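# Remove the cord binding a flower bunch

## Task

Get the cord off the flowers, leaving the stems unbent and the blooms unsquashed.

## Robot and tools

Robot: two six-joint arms, left_arm and right_arm, each ending in a two-finger parallel gripper with a wrist camera whose cable counts as part of the hand. Base positions in the scene frame: left_arm (-0.033, +0.240, +0.009) m, right_arm (+0.058, -0.268, +0.015) m, both almost unrotated. A camera stand sits behind the arms.

Frames. Scene frame: origin at table-top height halfway between the nominal bases, +z up, +x away from the robot over the table, left_arm toward +y (arm names do not match image sides). Each arm reports end_effector_position (m) and end_effector_quat_wxyz in its own base frame. Motion offsets are along the axes of that arm's current Hand target. On the gripper, the fingers extend along +z and separate along y; end_effector_position is the point between the pads, about 1 cm short of the tips. Fixed cameras and the table use the scene frame.

execute_actions(actions, cameras). actions is a list of actions; each action is a table of up to 15 rows, one row per 1/30 s step, and a shorter table repeats its final row to fill 15 steps. Every row holds 14 numbers in [-1, 1]: left_arm dx, dy, dz, rx, ry, rz, opening, then the same seven for right_arm, always all 14. The six pose numbers are an offset, not a pose: measured from the Hand target as it was when this action began, along that target's axes; all rows of one action share that starting point, but the next action or call starts from the new Hand target, so the same offset sent again moves further. Scale: 1.0 equals 0.6 m or 180 degrees; rx, ry, rz form one rotation vector. The opening is absolute: +1 fully open (0.094 m), -1 shut. Sending six zeros re-requests the current Hand target; to keep a gripper as is, resend its present opening, since 0 means half open. cameras: list of names, ["all"], or []; an empty actions list returns images by default and also shows the scene number and task.

move(target, speed, blend, opening_speed, grip_force, blocking, cameras). target is one 14-number row laid out as above, or a list of up to 15 such rows; every row is an offset from the same starting Hand targets, not from the previous row. Grippers travel in straight lines, all arms finishing together, capped at 10 s total. speed: m/s, 0.002 to 2.9, default 0.25 (rotation up to twice that in rad/s); one value or one per target. blend: corner rounding in metres for lists, 0 means stop at each point. opening_speed: rate of the commanded opening on the -1..1 scale per second, at least 0.2; use it to close gently. grip_force: newtons per finger pad, 10 to 50, one value or one per arm; it persists until changed, and lower forces close more slowly. blocking=false returns after about 0.5 s while the move continues. Paths do not avoid obstacles or the other arm. The result adds a move: line such as done, off_target, moving, held or fault, plus limits=paced (pose clipped) or limits=held (steps withheld).

wait(seconds 0 to 10): lets time pass holding commands, or lets a running move continue. stop(): brakes a running move. zoom_image(camera, region [x0, y0, x1, y1] in image pixels, at most 504 by 504): enlarges part of the newest image of one camera. read_manual(section="licences"): licence texts only. finished_scene(scene): ends the current scene irreversibly; pass its number.

Cameras, all 896x504: cam_head_left, cam_head_right, cam_high, cam_low, cam_left_wrist, cam_right_wrist. Calibration is given but may be off by a centimetre or so; wrist images can lag during motion.

Reading results. Hand target is the last commanded pose after clipping; the next offsets start there. The gripper often rests a few centimetres short of it because of friction and weight, which is not evidence of contact; resending zeros or the missing distance closes the gap. Each step the commanded orientation is limited to within 40 degrees of the measured one. Tool commands lists each gripper's current command. grip_measured is the measured opening on the -1..1 scale (may read about 2.5 mm wide when empty; the last Joint positions entry is the opening in metres). grip_effort_nm is an averaged motor effort, negative when closing; it is not pad force and keeps an offset at rest. Joint velocities may say within noise. Joint torques include gravity and have offsets; joints 1 to 3 wrap at ±28 N m. A MOTOR HOT line warns of heating (from holding loads, stretching out, or pushing at unreachable poses); an OVER-TEMPERATURE FAULT folds that arm and disables it.

Cautions. Close slowly with modest grip_force on anything fragile such as blooms or stems; the squeeze jumps to the force limit roughly 0.06 below first touch. To release, command an opening clearly above grip_measured. A blocked arm keeps pressing until commanded back past the contact. Faster moves strike harder. Keep the arms, their grippers and wrist cameras apart, since the clearance check does not protect gripper-to-gripper contact and a press between arms can fail the task. Do not route a path close to an arm's own base. Avoid drops, releasing moving items, slams and strong pushes, and never let the cord or flowers end up off the table. Objects may occasionally be nudged by outside pushes.

Each tool is called after ">>>" as a command line: name --argument value for each argument, lists and objects as JSON in quotes; but a table of rows of numbers goes row by row, as --pt "numbers of a row", without its own name.

## Session

>>> execute_actions --actions '[]'

Scene clock: 0.00 s.
left_arm: end_effector_position=(+0.3927, +0.0234, +0.1371) grip_measured=+1.000 grip_effort_nm=n/a end_effector_quat_wxyz=(+0.672, -0.052, +0.738, +0.028) | right_arm: end_effector_position=(+0.3606, -0.0456, +0.1533) grip_measured=+1.000 grip_effort_nm=n/a end_effector_quat_wxyz=(+0.696, +0.148, +0.697, -0.082)
Joint positions: left_arm=[0.012 1.585 0.272 1.217 -0.099 -0.039 0.094] | right_arm=[0.06 1.514 0.175 1.32 0.386 0.098 0.094]
Joint velocities: within noise
Joint torques (N m): no reading
Heat: left arm: 32 °C; right arm: 31 °C.
Hand target: left_arm +0.3932, +0.0240, +0.1372; +0.671, -0.053, +0.739, +0.029 | right_arm +0.3612, -0.0456, +0.1538; +0.696, +0.148, +0.698, -0.083
Tool commands: left_gripper/opening=+1.0 right_gripper/opening=+1.0
camera_calibration:
cam_left_wrist: T_world_to_cam=[[0.0688797, -0.995679, 0.0622854, -0.0210057], [-0.541966, -0.0897636, -0.835593, 0.358794], [0.837573, 0.0237988, -0.545807, -0.135089], [0, 0, 0, 1]] pos_world=[0.309047, 0.0145066, 0.227381]
cam_right_wrist: T_world_to_cam=[[-0.343179, -0.937714, -0.0540348, 0.0794804], [-0.386195, 0.19331, -0.901934, 0.324749], [0.856202, -0.288657, -0.42848, -0.136028], [0, 0, 0, 1]] pos_world=[0.26916, -0.0275128, 0.238912]

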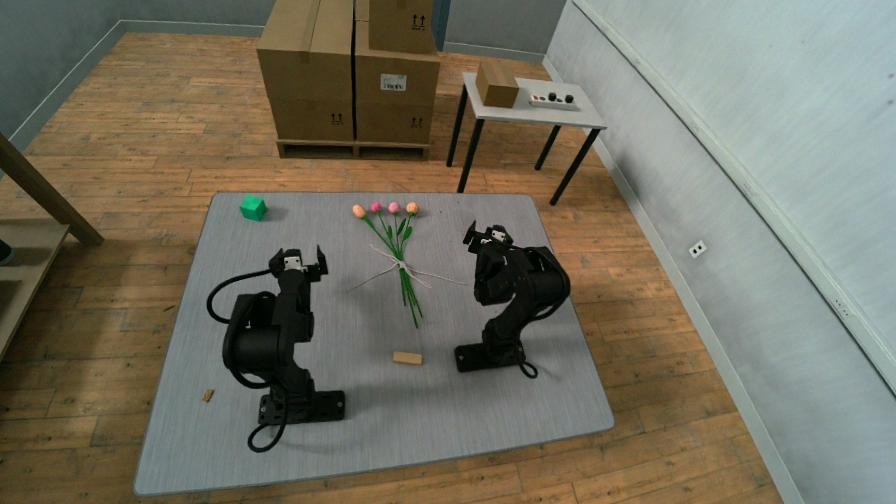

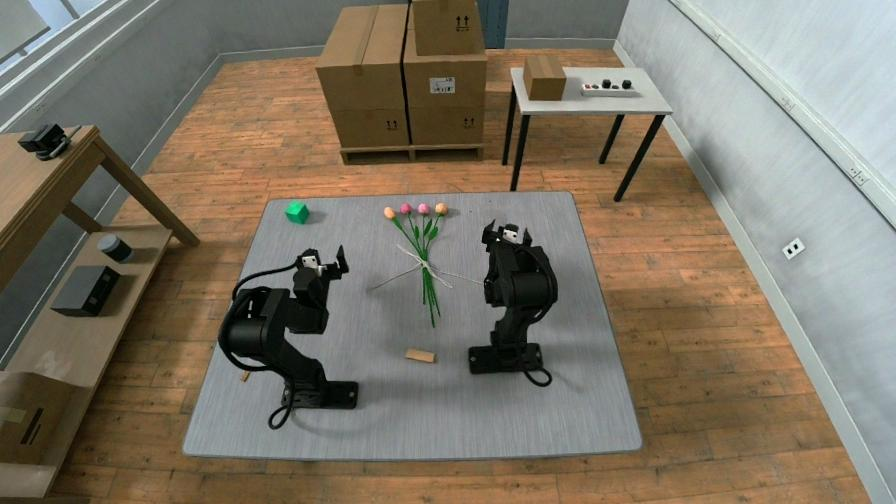

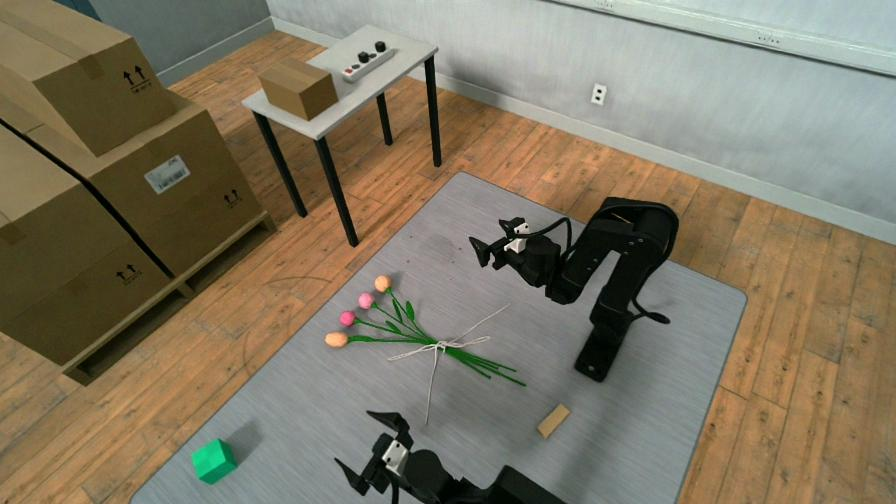

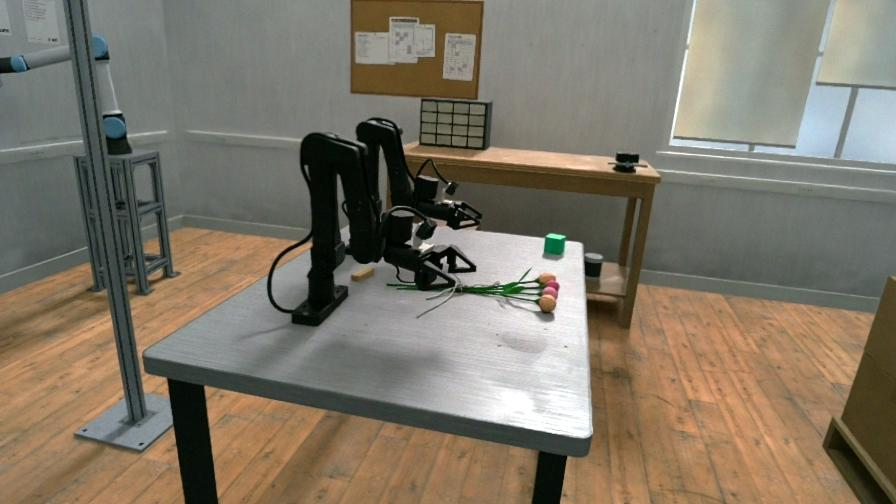

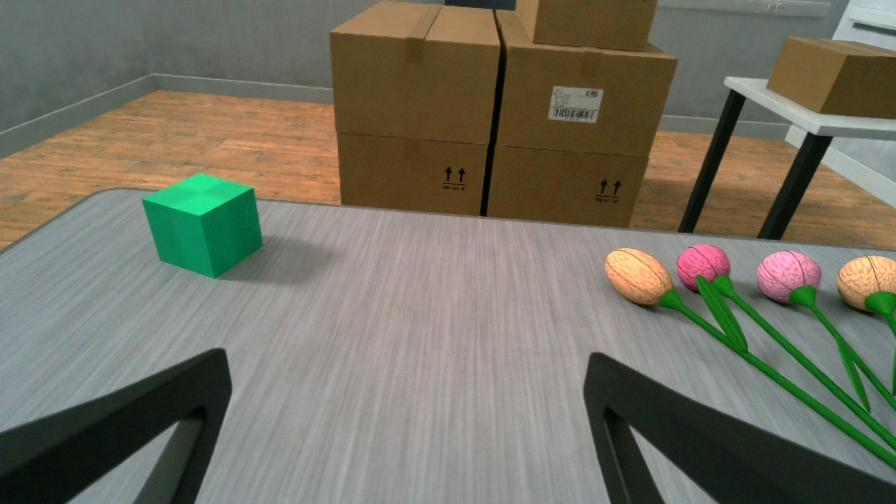

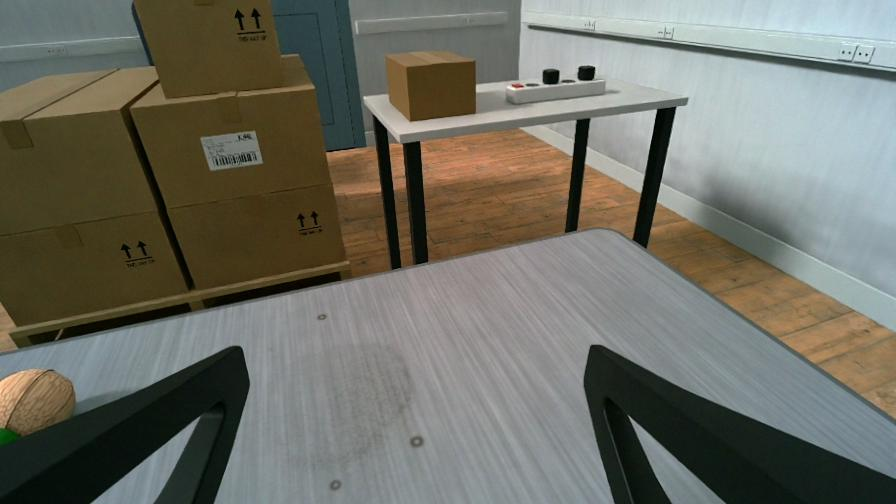

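>>> zoom_image --camera "cam_high" --region '[370, 290, 550, 440]'

>>> zoom_image --camera "cam_head_left" --region '[340, 230, 480, 340]'

>>> zoom_image --camera "cam_head_right" --region '[360, 230, 500, 340]'

Scaled by 2.800 from the camera's 896x504 image, which has a finer 1280x720 frame.

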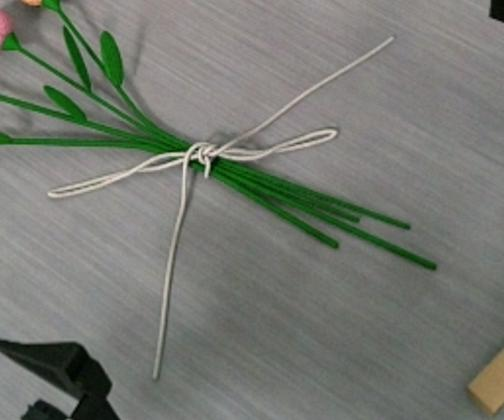

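Scaled by 3.600 from the camera's 896x504 image, which has a finer 1280x720 frame.

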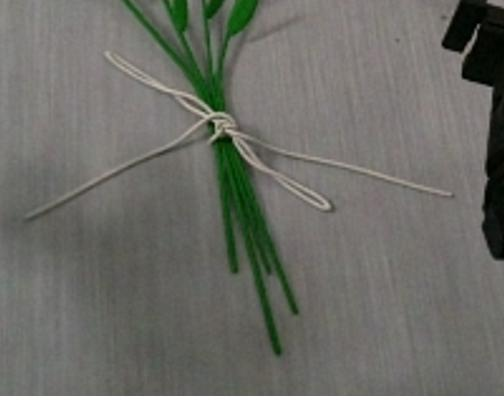

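Scaled by 3.600 from the camera's 896x504 image, which has a finer 1280x720 frame.

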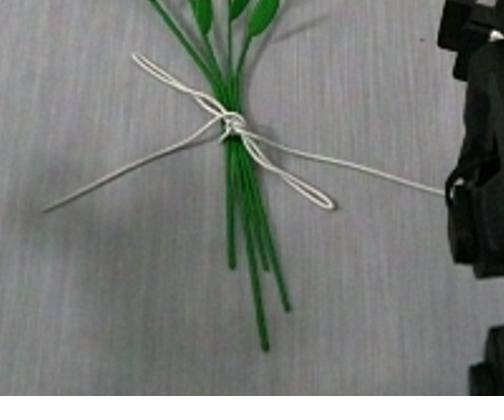

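>>> move --target '[0.0817,-0.177,-0.0975,0.2767,0.4105,0.3179,-0.3, 0.1092,0.056,-0.1965,-0.366,0.4022,-0.4079,-0.3]' --speed 0.35 --grip_force 30 --cameras '["cam_left_wrist","cam_right_wrist"]'

Scene clock: 8.33 s.
left_arm: end_effector_position=(+0.3410, -0.0886, +0.0994) grip_measured=-0.298 grip_effort_nm=-0.09 end_effector_quat_wxyz=(+0.008, +0.516, +0.857, +0.001) | right_arm: end_effector_position=(+0.2577, +0.0287, +0.0917) grip_measured=-0.298 grip_effort_nm=-0.13 end_effector_quat_wxyz=(+0.003, -0.574, +0.819, -0.001)
Joint positions: left_arm=[-0.255 1.867 1.542 -1.23 0.003 0.829 0.033] | right_arm=[0.106 1.529 1.129 -1.165 -0.002 -1.116 0.033]
Joint torques (N m): left_arm=[-0.28 -5.52 7.47 -0.1 -0.03 0.1] | right_arm=[0.46 -3.81 8.31 0.11 0.08 -0.11]
Heat: left arm: 33 °C; right arm: 32 °C.
Hand target: left_arm +0.3432, -0.0900, +0.0972; +0.000, +0.523, +0.853, +0.000 | right_arm +0.2613, +0.0300, +0.0937; +0.000, -0.581, +0.814, +0.000
Off the commanded pose: left_arm 0.003 m, 1 deg | right_arm 0.004 m, 1 deg.
grip_force (N): 30, 30
move: done
camera_calibration:
cam_left_wrist: T_world_to_cam=[[-0.86965, -0.492195, 0.0381226, 0.240397], [-0.423616, 0.783669, 0.454326, 0.198063], [-0.253492, 0.378955, -0.890019, 0.3281], [0, 0, 0, 1]] pos_world=[0.376135, -0.161229, 0.192866]
cam_right_wrist: T_world_to_cam=[[0.951437, -0.306583, 0.027817, -0.248723], [-0.290666, -0.864915, 0.409189, 0.100587], [-0.101391, -0.397403, -0.912025, 0.241391], [0, 0, 0, 1]] pos_world=[0.290356, 0.106675, 0.185914]
Images, in order (width x height): cam_left_wrist 896x504, cam_right_wrist 896x504.

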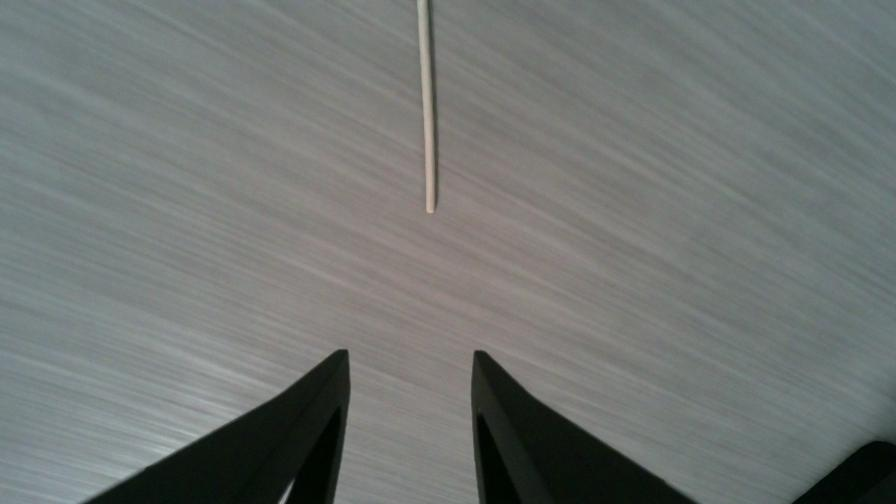

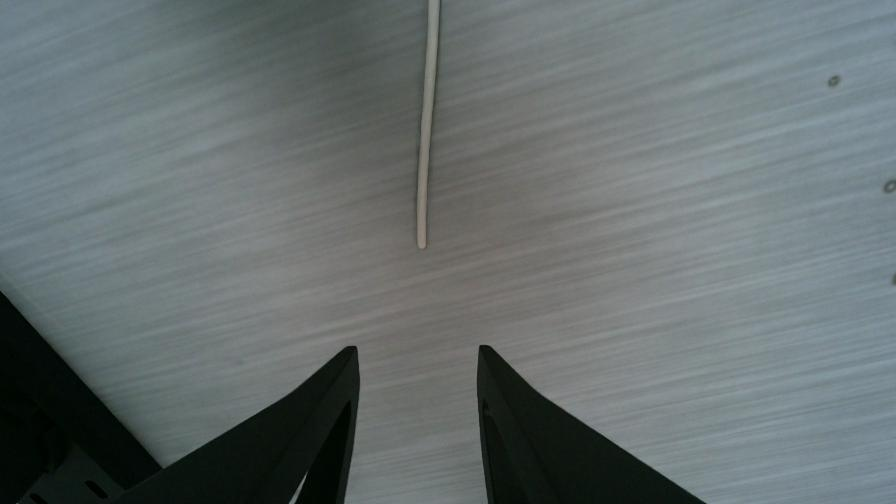

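>>> move --target '[-0.0277,-0.0093,0.112,0,0,0,-0.4, -0.0265,0.0027,0.1028,0,0,0,-0.4]' --speed 0.12 --cameras '["cam_left_wrist","cam_right_wrist"]'

Scene clock: 10.77 s.
left_arm: end_effector_position=(+0.3468, -0.1063, +0.0398) grip_measured=-0.398 grip_effort_nm=-0.09 end_effector_quat_wxyz=(+0.008, +0.524, +0.852, +0.001) | right_arm: end_effector_position=(+0.2669, +0.0446, +0.0385) grip_measured=-0.398 grip_effort_nm=-0.13 end_effector_quat_wxyz=(+0.007, -0.583, +0.812, -0.003)
Joint positions: left_arm=[-0.299 1.95 1.414 -1.019 0.003 0.803 0.028] | right_arm=[0.161 1.618 0.999 -0.936 0 -1.084 0.028]
Joint torques (N m): left_arm=[-0.36 -6.24 4.85 0.19 -0.03 -0.07] | right_arm=[0.53 -4.34 5.42 0.37 0.02 0.14]
Heat: left arm: 33 °C; right arm: 32 °C.
Hand target: left_arm +0.3458, -0.1073, +0.0299; +0.000, +0.523, +0.852, +0.000 | right_arm +0.2649, +0.0455, +0.0320; +0.000, -0.581, +0.814, +0.000
Off the commanded pose: left_arm 0.010 m, 1 deg | right_arm 0.007 m, 1 deg.
grip_force (N): 30, 30
move: done
camera_calibration:
cam_left_wrist: T_world_to_cam=[[-0.878329, -0.476507, 0.0384599, 0.243748], [-0.409154, 0.790907, 0.455038, 0.237181], [-0.247247, 0.383937, -0.889641, 0.281537], [0, 0, 0, 1]] pos_world=[0.380743, -0.179533, 0.133166]
cam_right_wrist: T_world_to_cam=[[0.958085, -0.28407, 0.0371228, -0.254297], [-0.27421, -0.871779, 0.405967, 0.134798], [-0.0829602, -0.399131, -0.913133, 0.19528], [0, 0, 0, 1]] pos_world=[0.296801, 0.123218, 0.133033]
Images, in order (width x height): cam_left_wrist 896x504, cam_right_wrist 896x504.

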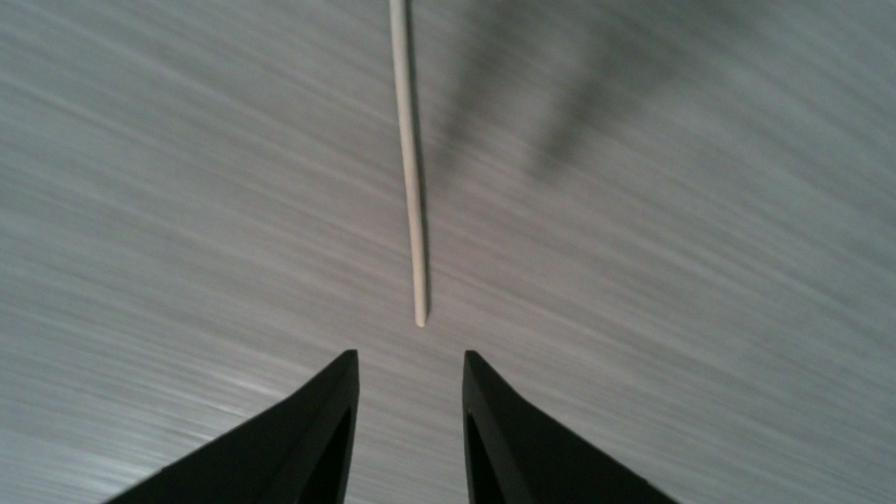

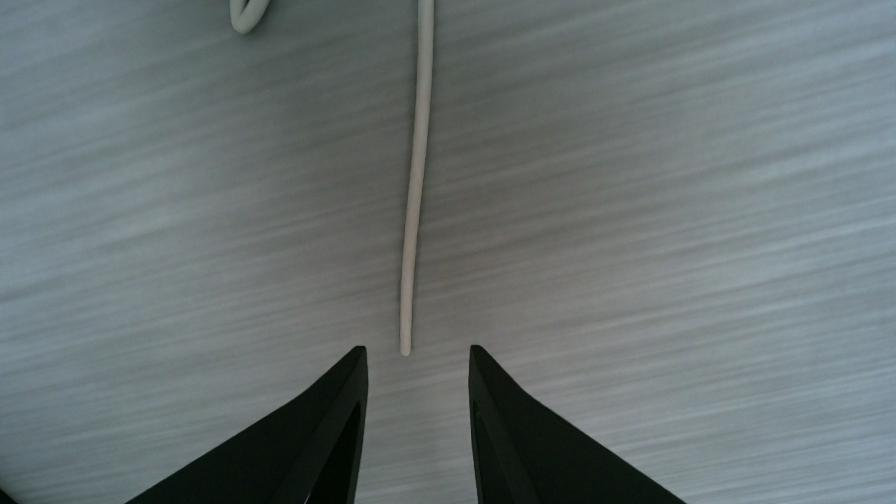

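>>> move --target '[0,0,0.0698,0,0,0,-0.4, -0.0047,0.0068,0.0633,0,0,0,-0.4]' --speed 0.07 --cameras '["cam_left_wrist","cam_right_wrist"]'

Scene clock: 12.83 s.
left_arm: end_effector_position=(+0.3485, -0.1066, +0.0023) grip_measured=-0.399 grip_effort_nm=-0.08 end_effector_quat_wxyz=(+0.010, +0.523, +0.852, +0.002) | right_arm: end_effector_position=(+0.2613, +0.0474, +0.0035) grip_measured=-0.398 grip_effort_nm=-0.12 end_effector_quat_wxyz=(+0.001, -0.583, +0.813, -0.001)
Joint positions: left_arm=[-0.299 2.002 1.33 -0.878 0.002 0.803 0.028] | right_arm=[0.177 1.675 0.906 -0.8 0.001 -1.068 0.028]
Joint torques (N m): left_arm=[-0.36 -5.81 4.23 0.28 -0.01 -0.06] | right_arm=[0.62 -3.95 4.62 0.59 0 0.14]
Heat: left arm: 33 °C; right arm: 32 °C.
Hand target: left_arm +0.3457, -0.1074, -0.0119; +0.000, +0.523, +0.853, +0.000 | right_arm +0.2619, +0.0495, -0.0060; +0.000, -0.581, +0.814, +0.000
Off the commanded pose: left_arm 0.014 m, 1 deg | right_arm 0.010 m, 0 deg.
grip_force (N): 30, 30
move: off_target (left_arm)
camera_calibration:
cam_left_wrist: T_world_to_cam=[[-0.878122, -0.477191, 0.0345108, 0.246361], [-0.412034, 0.790936, 0.452381, 0.256285], [-0.243168, 0.383026, -0.891157, 0.247215], [0, 0, 0, 1]] pos_world=[0.382047, -0.179833, 0.0958669]
cam_right_wrist: T_world_to_cam=[[0.958062, -0.285416, 0.0256068, -0.246686], [-0.270142, -0.869737, 0.413014, 0.148801], [-0.0956097, -0.402611, -0.910364, 0.167455], [0, 0, 0, 1]] pos_world=[0.292548, 0.126429, 0.0973044]
Images, in order (width x height): cam_left_wrist 896x504, cam_right_wrist 896x504.

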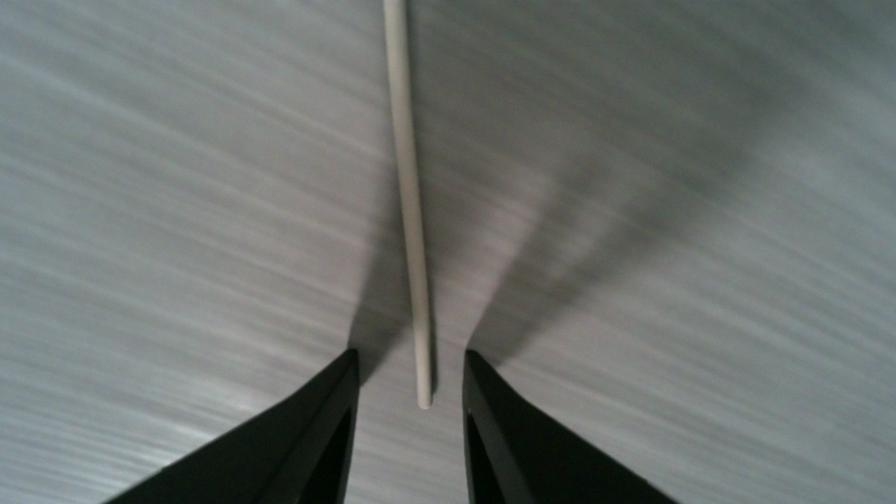

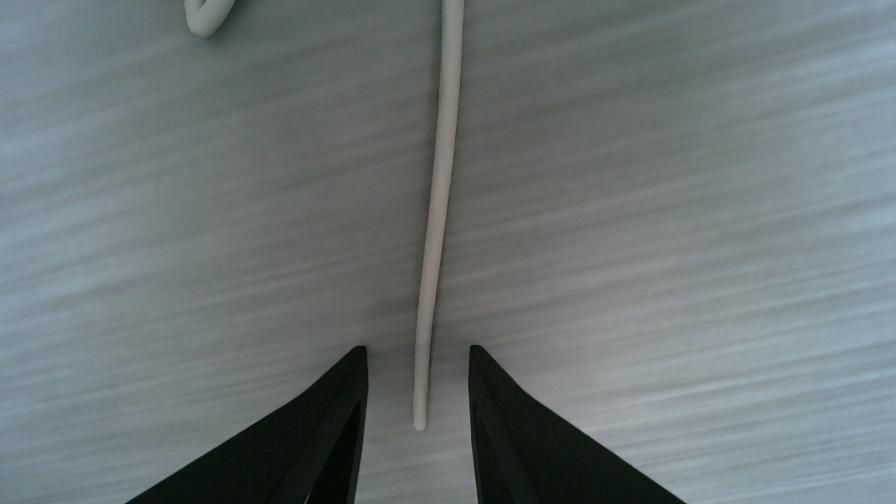

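>>> move --target '[0,0,0,0,0,0,-1, 0,0,0,0,0,0,-1]' --opening_speed 0.6 --cameras '["cam_left_wrist","cam_right_wrist"]'

Scene clock: 14.67 s.
left_arm: end_effector_position=(+0.3510, -0.1071, +0.0023) grip_measured=-0.927 grip_effort_nm=-0.65 end_effector_quat_wxyz=(+0.015, +0.523, +0.852, +0.004) | right_arm: end_effector_position=(+0.2681, +0.0476, +0.0036) grip_measured=-0.940 grip_effort_nm=-0.65 end_effector_quat_wxyz=(+0.011, -0.582, +0.813, -0.009)
Joint positions: left_arm=[-0.299 2.002 1.33 -0.867 0 0.803 0.003] | right_arm=[0.177 1.675 0.906 -0.774 0.007 -1.067 0.003]
Joint torques (N m): left_arm=[-0.38 -5.82 4.26 0.2 0 -0.06] | right_arm=[0.61 -4.01 4.68 0.37 -0.06 0.13]
Heat: left arm: 33 °C; right arm: 32 °C.
Hand target: left_arm +0.3458, -0.1073, -0.0119; +0.000, +0.523, +0.853, +0.000 | right_arm +0.2619, +0.0495, -0.0060; +0.000, -0.581, +0.814, +0.000
Off the commanded pose: left_arm 0.015 m, 2 deg | right_arm 0.012 m, 2 deg.
grip_force (N): 30, 30
move: off_target (left_arm, right_arm)
camera_calibration:
cam_left_wrist: T_world_to_cam=[[-0.8784, -0.477223, 0.0259089, 0.248543], [-0.416784, 0.791428, 0.447139, 0.259375], [-0.23389, 0.381968, -0.894089, 0.244702], [0, 0, 0, 1]] pos_world=[0.383657, -0.180134, 0.096369]
cam_right_wrist: T_world_to_cam=[[0.956763, -0.286181, 0.0520039, -0.252885], [-0.282049, -0.869118, 0.406303, 0.153904], [-0.0710787, -0.403403, -0.912257, 0.161726], [0, 0, 0, 1]] pos_world=[0.296855, 0.126631, 0.0981554]
Images, in order (width x height): cam_left_wrist 896x504, cam_right_wrist 896x504.

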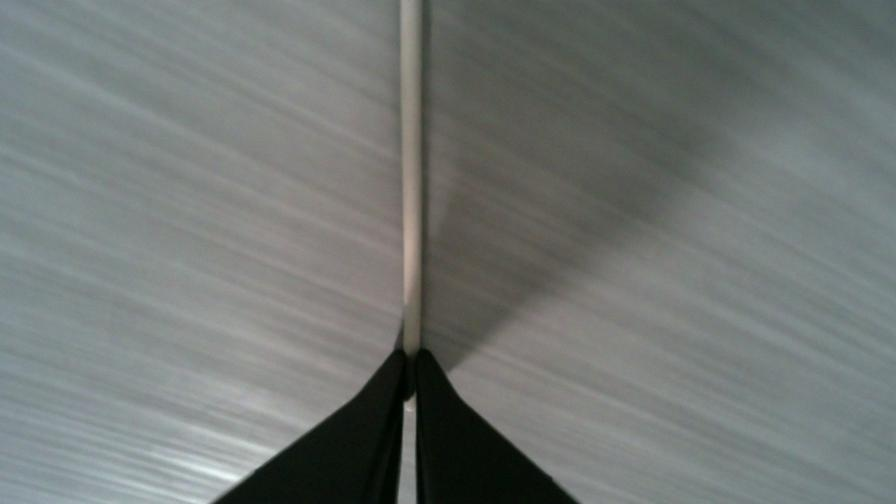

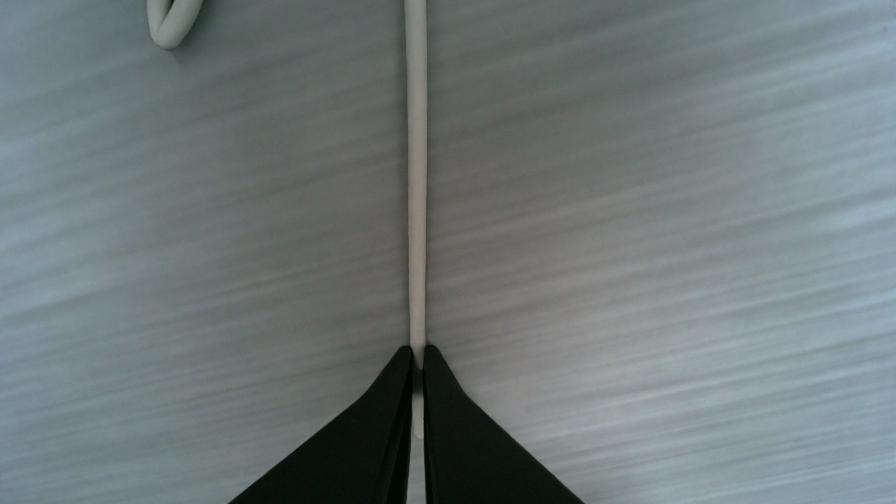

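>>> move --pt "0 0 -0.0782 0 0 0 -1 0 0 -0.0767 0 0 0 -1" --pt "0.0929 0.1021 -0.0782 0 0 0 -1 0.0916 -0.0898 -0.0767 0 0 0 -1" --speed 0.06 --blend '[0.015,0]' --cameras '["cam_high","cam_head_right","cam_left_wrist","cam_right_wrist"]'

Scene clock: 18.53 s.
left_arm: end_effector_position=(+0.3726, -0.0308, +0.0351) grip_measured=-0.927 grip_effort_nm=-0.67 end_effector_quat_wxyz=(+0.004, +0.519, +0.855, +0.002) | right_arm: end_effector_position=(+0.2922, -0.0200, +0.0407) grip_measured=-0.942 grip_effort_nm=-0.70 end_effector_quat_wxyz=(+0.003, -0.577, +0.817, -0.007)
Joint positions: left_arm=[-0.085 2.002 1.469 -1.029 0 1.005 0.003] | right_arm=[-0.067 1.699 1.098 -0.956 0.007 -1.297 0.003]
Joint torques (N m): left_arm=[0.36 -7.12 7.13 -0.13 0 0.1] | right_arm=[-0.35 -4.7 7.9 0.07 -0.06 -0.1]
Heat: left arm: 34 °C; right arm: 32 °C.
Hand target: left_arm +0.3750, -0.0300, +0.0350; +0.000, +0.523, +0.852, +0.000 | right_arm +0.2951, -0.0200, +0.0401; +0.000, -0.581, +0.814, +0.000
Off the commanded pose: left_arm 0.003 m, 1 deg | right_arm 0.003 m, 1 deg.
grip_force (N): 30, 30
move: done
camera_calibration:
cam_left_wrist: T_world_to_cam=[[-0.872359, -0.487181, 0.0405507, 0.299902], [-0.415832, 0.783091, 0.462441, 0.192117], [-0.257048, 0.386552, -0.885722, 0.258401], [0, 0, 0, 1]] pos_world=[0.407932, -0.104224, 0.127868]
cam_right_wrist: T_world_to_cam=[[0.95347, -0.299094, 0.0379046, -0.295944], [-0.287199, -0.862834, 0.415973, 0.0881727], [-0.0917096, -0.407504, -0.908587, 0.175854], [0, 0, 0, 1]] pos_world=[0.323625, 0.0592243, 0.134319]
Images, in order (width x height): cam_head_right 896x504, cam_high 896x504, cam_left_wrist 896x504, cam_right_wrist 896x504.

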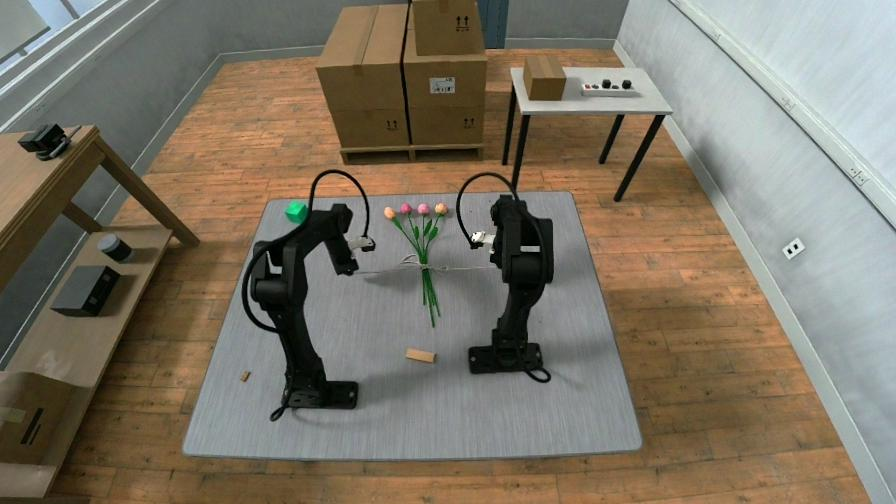

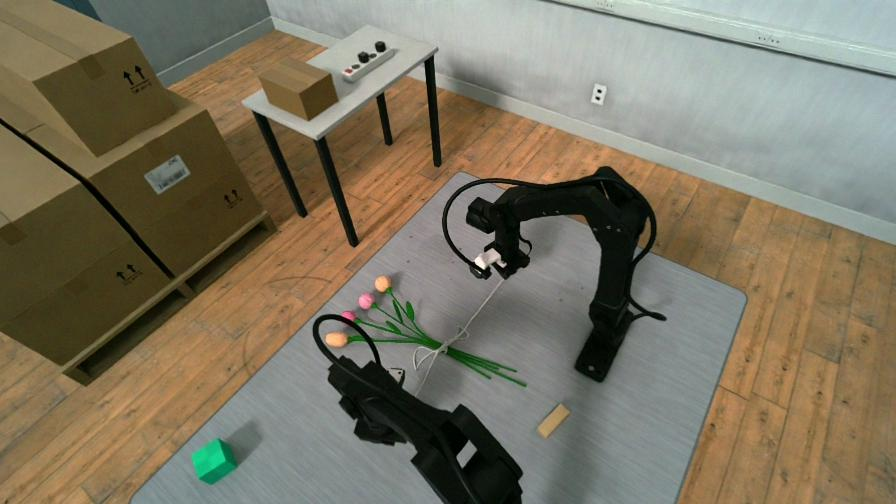

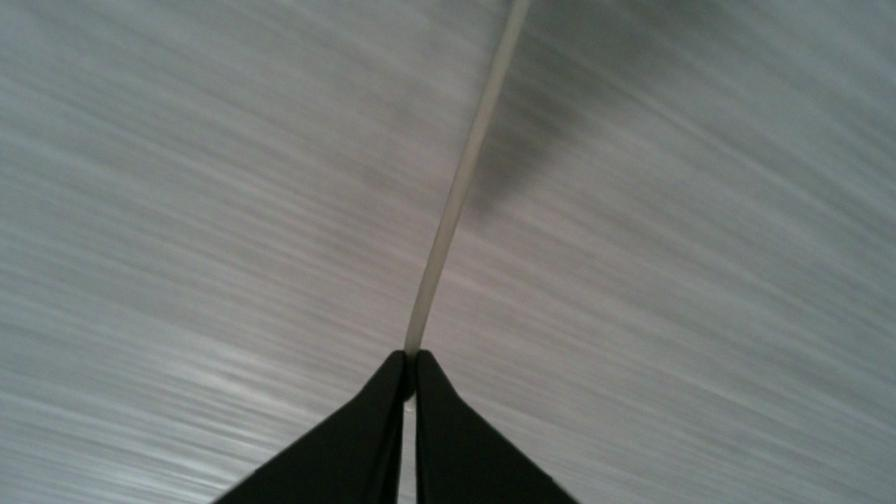

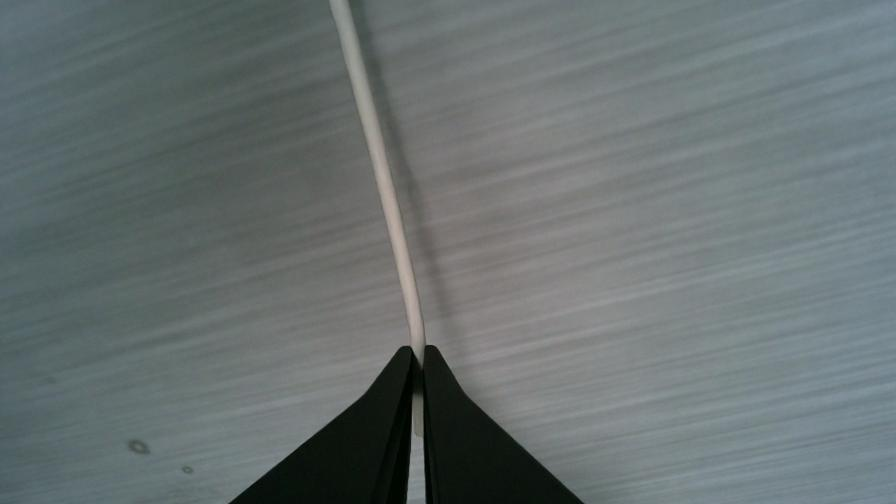

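>>> zoom_image --camera "cam_high" --region '[380, 290, 520, 400]'

>>> zoom_image --camera "cam_head_right" --region '[350, 200, 510, 340]'

Scaled by 3.600 from the camera's 896x504 image, which has a finer 1280x720 frame.

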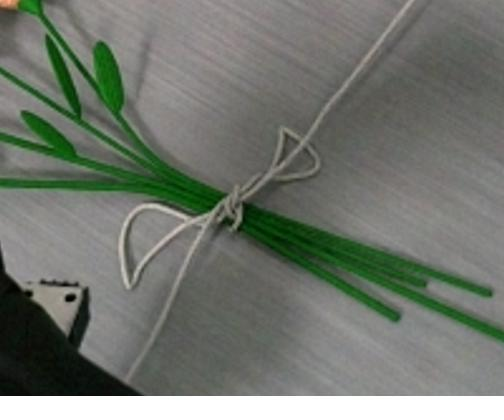

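Scaled by 3.150 from the camera's 896x504 image, which has a finer 1280x720 frame.

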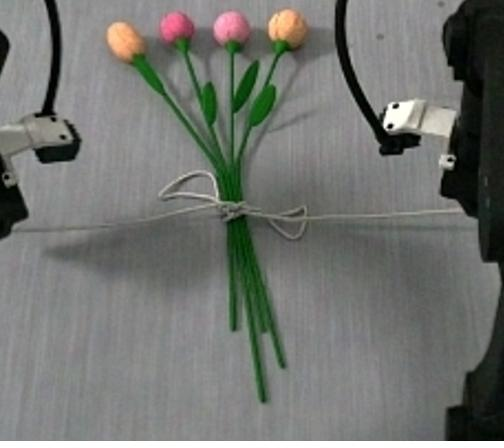

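>>> move --target '[0.1039,0.0904,0,0,0,0,-1, 0.0995,-0.0695,0,0,0,0,-1]' --speed 0.05 --cameras '["cam_high","cam_head_right"]'

>>> zoom_image --camera "cam_high" --region '[380, 290, 520, 400]'

>>> zoom_image --camera "cam_head_right" --region '[350, 200, 510, 340]'

Scene clock: 21.37 s.
left_arm: end_effector_position=(+0.3942, +0.0488, +0.0405) grip_measured=-0.927 grip_effort_nm=-0.67 end_effector_quat_wxyz=(+0.009, +0.519, +0.855, +0.007) | right_arm: end_effector_position=(+0.3129, -0.0894, +0.0422) grip_measured=-0.942 grip_effort_nm=-0.69 end_effector_quat_wxyz=(+0.003, -0.577, +0.817, -0.009)
Joint positions: left_arm=[0.12 2.07 1.592 -1.07 0 1.211 0.003] | right_arm=[-0.277 1.811 1.238 -0.98 0.007 -1.507 0.003]
Joint torques (N m): left_arm=[0.34 -6.65 7.34 -0.11 0 0.11] | right_arm=[-0.5 -5.46 7.98 0.1 -0.06 -0.09]
Heat: left arm: 34 °C; right arm: 33 °C.
Hand target: left_arm +0.3951, +0.0502, +0.0349; +0.000, +0.523, +0.852, +0.000 | right_arm +0.3150, -0.0899, +0.0400; +0.000, -0.581, +0.814, +0.000
Off the commanded pose: left_arm 0.006 m, 1 deg | right_arm 0.003 m, 1 deg.
grip_force (N): 30, 30
move: done
Images, in order (width x height): cam_head_right 896x504, cam_high 896x504.

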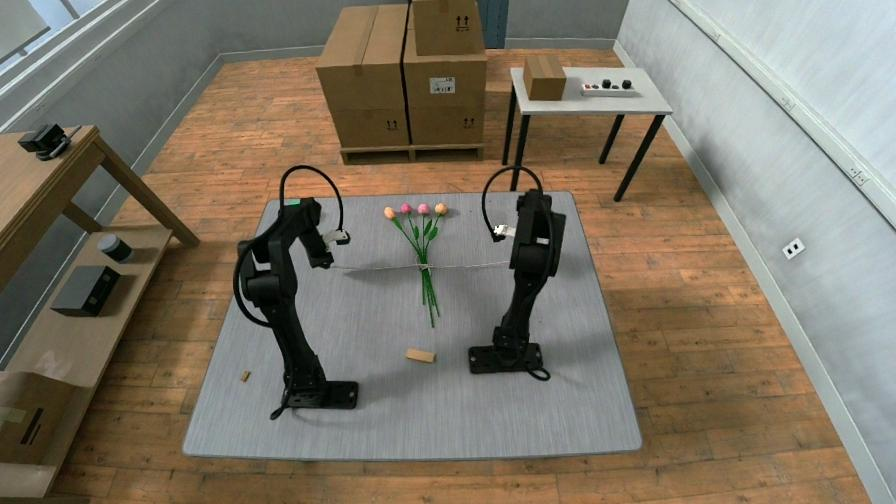

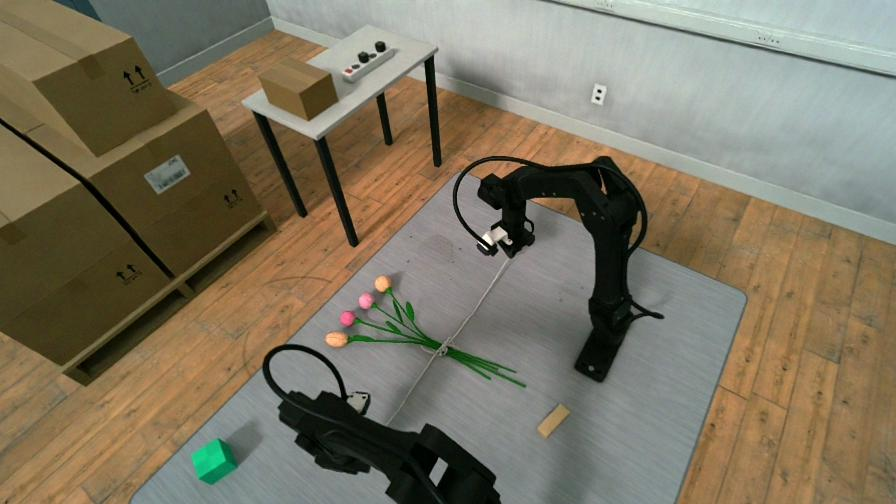

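Scaled by 3.600 from the camera's 896x504 image, which has a finer 1280x720 frame.

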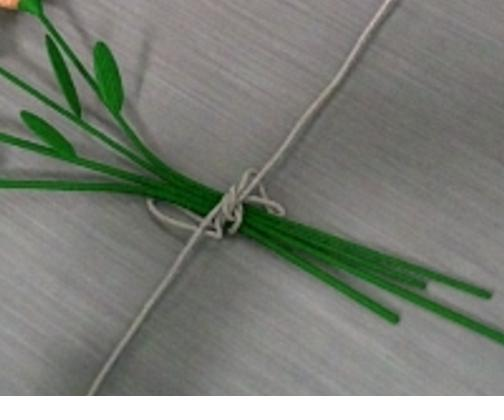

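Scaled by 3.150 from the camera's 896x504 image, which has a finer 1280x720 frame.

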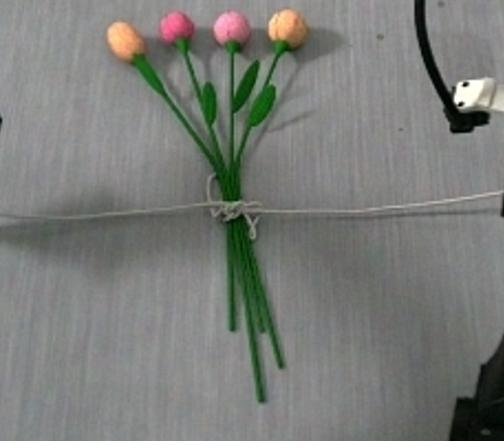

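>>> move --target '[0.1112, 0.0753, 0, 0, 0, 0, -1, 0.1024, -0.0616, 0, 0, 0, 0, -1]' --speed 0.05 --cameras '["cam_high", "cam_head_right"]'

Scene clock: 27.40 s.
left_arm: end_effector_position=(+0.4052, +0.1289, +0.0422) grip_measured=-0.927 grip_effort_nm=-0.67 end_effector_quat_wxyz=(+0.009, +0.518, +0.855, +0.010) | right_arm: end_effector_position=(+0.3288, -0.1593, +0.0443) grip_measured=-0.942 grip_effort_nm=-0.70 end_effector_quat_wxyz=(+0.002, -0.577, +0.817, -0.011)
Joint positions: left_arm=[0.305 2.176 1.764 -1.132 0 1.395 0.003] | right_arm=[-0.45 1.949 1.431 -1.03 0.007 -1.681 0.003]
Joint torques (N m): left_arm=[0.31 -7.34 7.41 -0.12 0.01 0.13] | right_arm=[-0.5 -6.41 8.12 0.12 -0.06 -0.1]
Heat: left arm: 34 °C; right arm: 34 °C.
Hand target: left_arm +0.4051, +0.1303, +0.0349; +0.000, +0.523, +0.853, +0.000 | right_arm +0.3301, -0.1601, +0.0400; +0.000, -0.581, +0.814, +0.000
Off the commanded pose: left_arm 0.007 m, 2 deg | right_arm 0.005 m, 1 deg.
grip_force (N): 30, 30
move: done
Images, in order (width x height): cam_head_right 896x504, cam_high 896x504.

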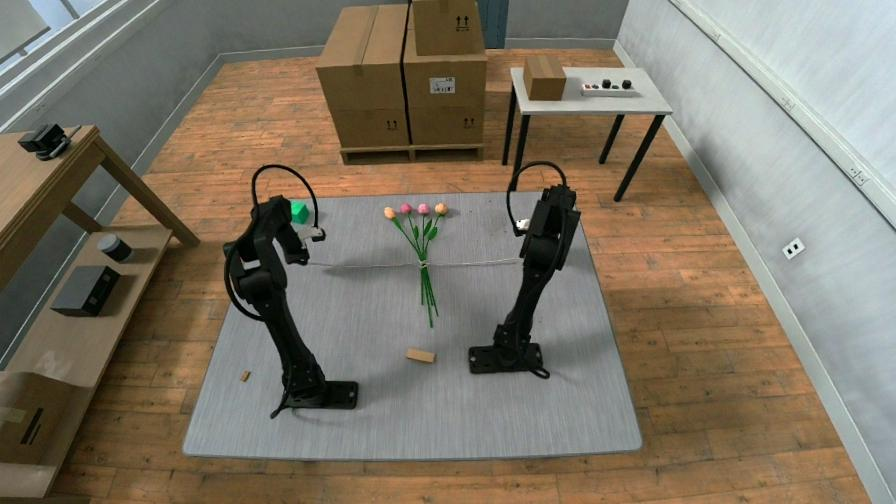

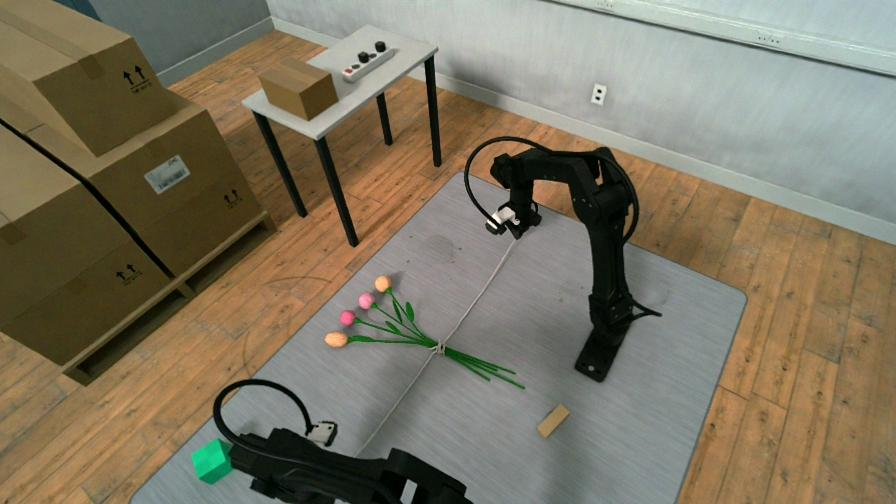

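>>> zoom_image --camera "cam_high" --region '[380, 290, 520, 400]'

>>> zoom_image --camera "cam_head_right" --region '[300, 200, 560, 340]'

Scaled by 3.600 from the camera's 896x504 image, which has a finer 1280x720 frame.

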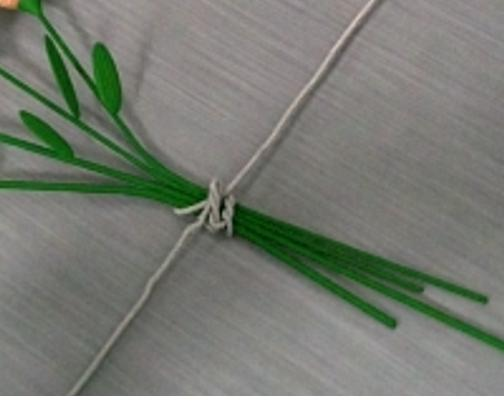

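Scaled by 1.938 from the camera's 896x504 image, which has a finer 1280x720 frame.

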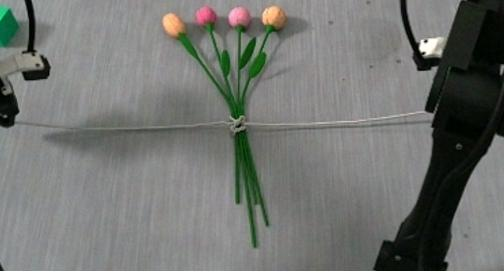

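>>> move --target '[0.0572, 0.0337, 0, 0, 0, 0, -1, 0.0537, -0.0227, 0, 0, 0, 0, -1]' --speed 0.05 --cameras '["cam_high", "cam_head_right"]'

>>> zoom_image --camera "cam_high" --region '[380, 290, 520, 400]'

>>> zoom_image --camera "cam_head_right" --region '[370, 230, 470, 300]'

Scene clock: 29.47 s.
left_arm: end_effector_position=(+0.4084, +0.1690, +0.0435) grip_measured=-0.927 grip_effort_nm=-0.67 end_effector_quat_wxyz=(+0.009, +0.518, +0.855, +0.012) | right_arm: end_effector_position=(+0.3318, -0.1946, +0.0455) grip_measured=-0.942 grip_effort_nm=-0.70 end_effector_quat_wxyz=(+0.002, -0.577, +0.817, -0.013)
Joint positions: left_arm=[0.39 2.243 1.878 -1.176 -0.001 1.479 0.003] | right_arm=[-0.53 2.015 1.531 -1.061 0.007 -1.759 0.003]
Joint torques (N m): left_arm=[0.28 -7.71 7.43 -0.13 0.01 0.12] | right_arm=[-0.34 -6.84 8.14 0.13 -0.06 -0.11]
Heat: left arm: 34 °C; right arm: 34 °C.
Hand target: left_arm +0.4077, +0.1700, +0.0350; +0.000, +0.523, +0.853, +0.000 | right_arm +0.3325, -0.1949, +0.0400; +0.000, -0.581, +0.814, +0.000
Off the commanded pose: left_arm 0.009 m, 2 deg | right_arm 0.006 m, 2 deg.
grip_force (N): 30, 30
move: done
Images, in order (width x height): cam_head_right 896x504, cam_high 896x504.

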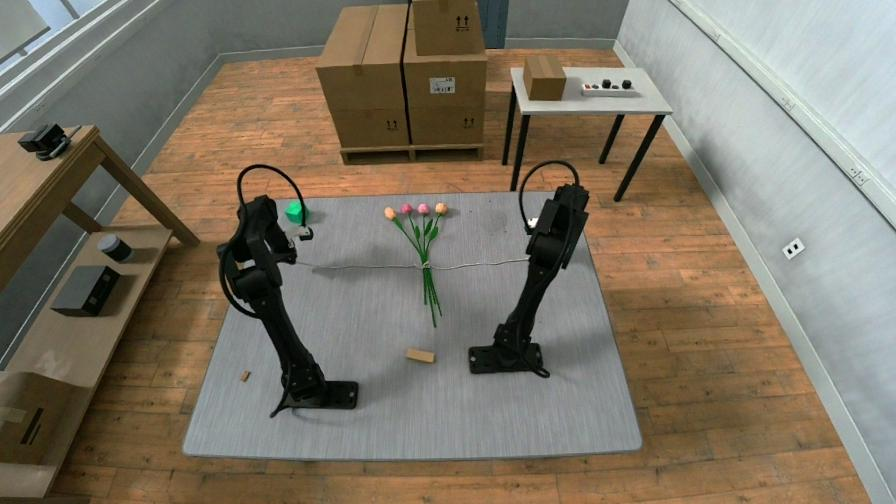

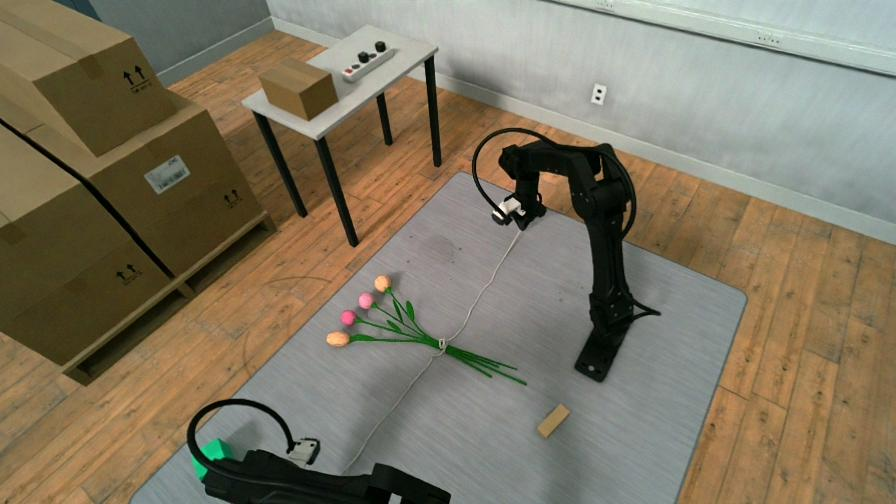

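Scaled by 3.600 from the camera's 896x504 image, which has a finer 1280x720 frame.

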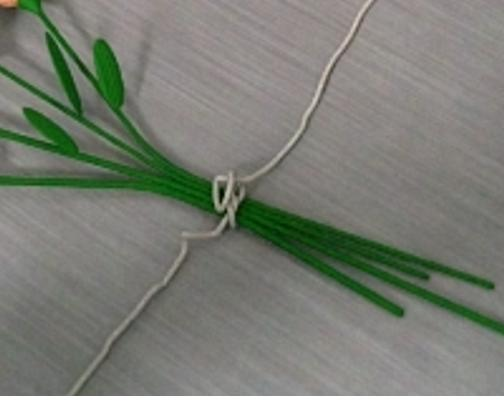

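Scaled by 5.040 from the camera's 896x504 image, which has a finer 1280x720 frame.

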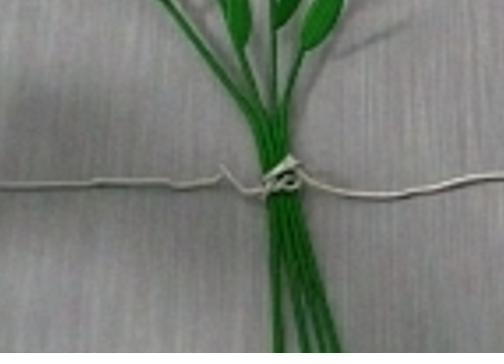

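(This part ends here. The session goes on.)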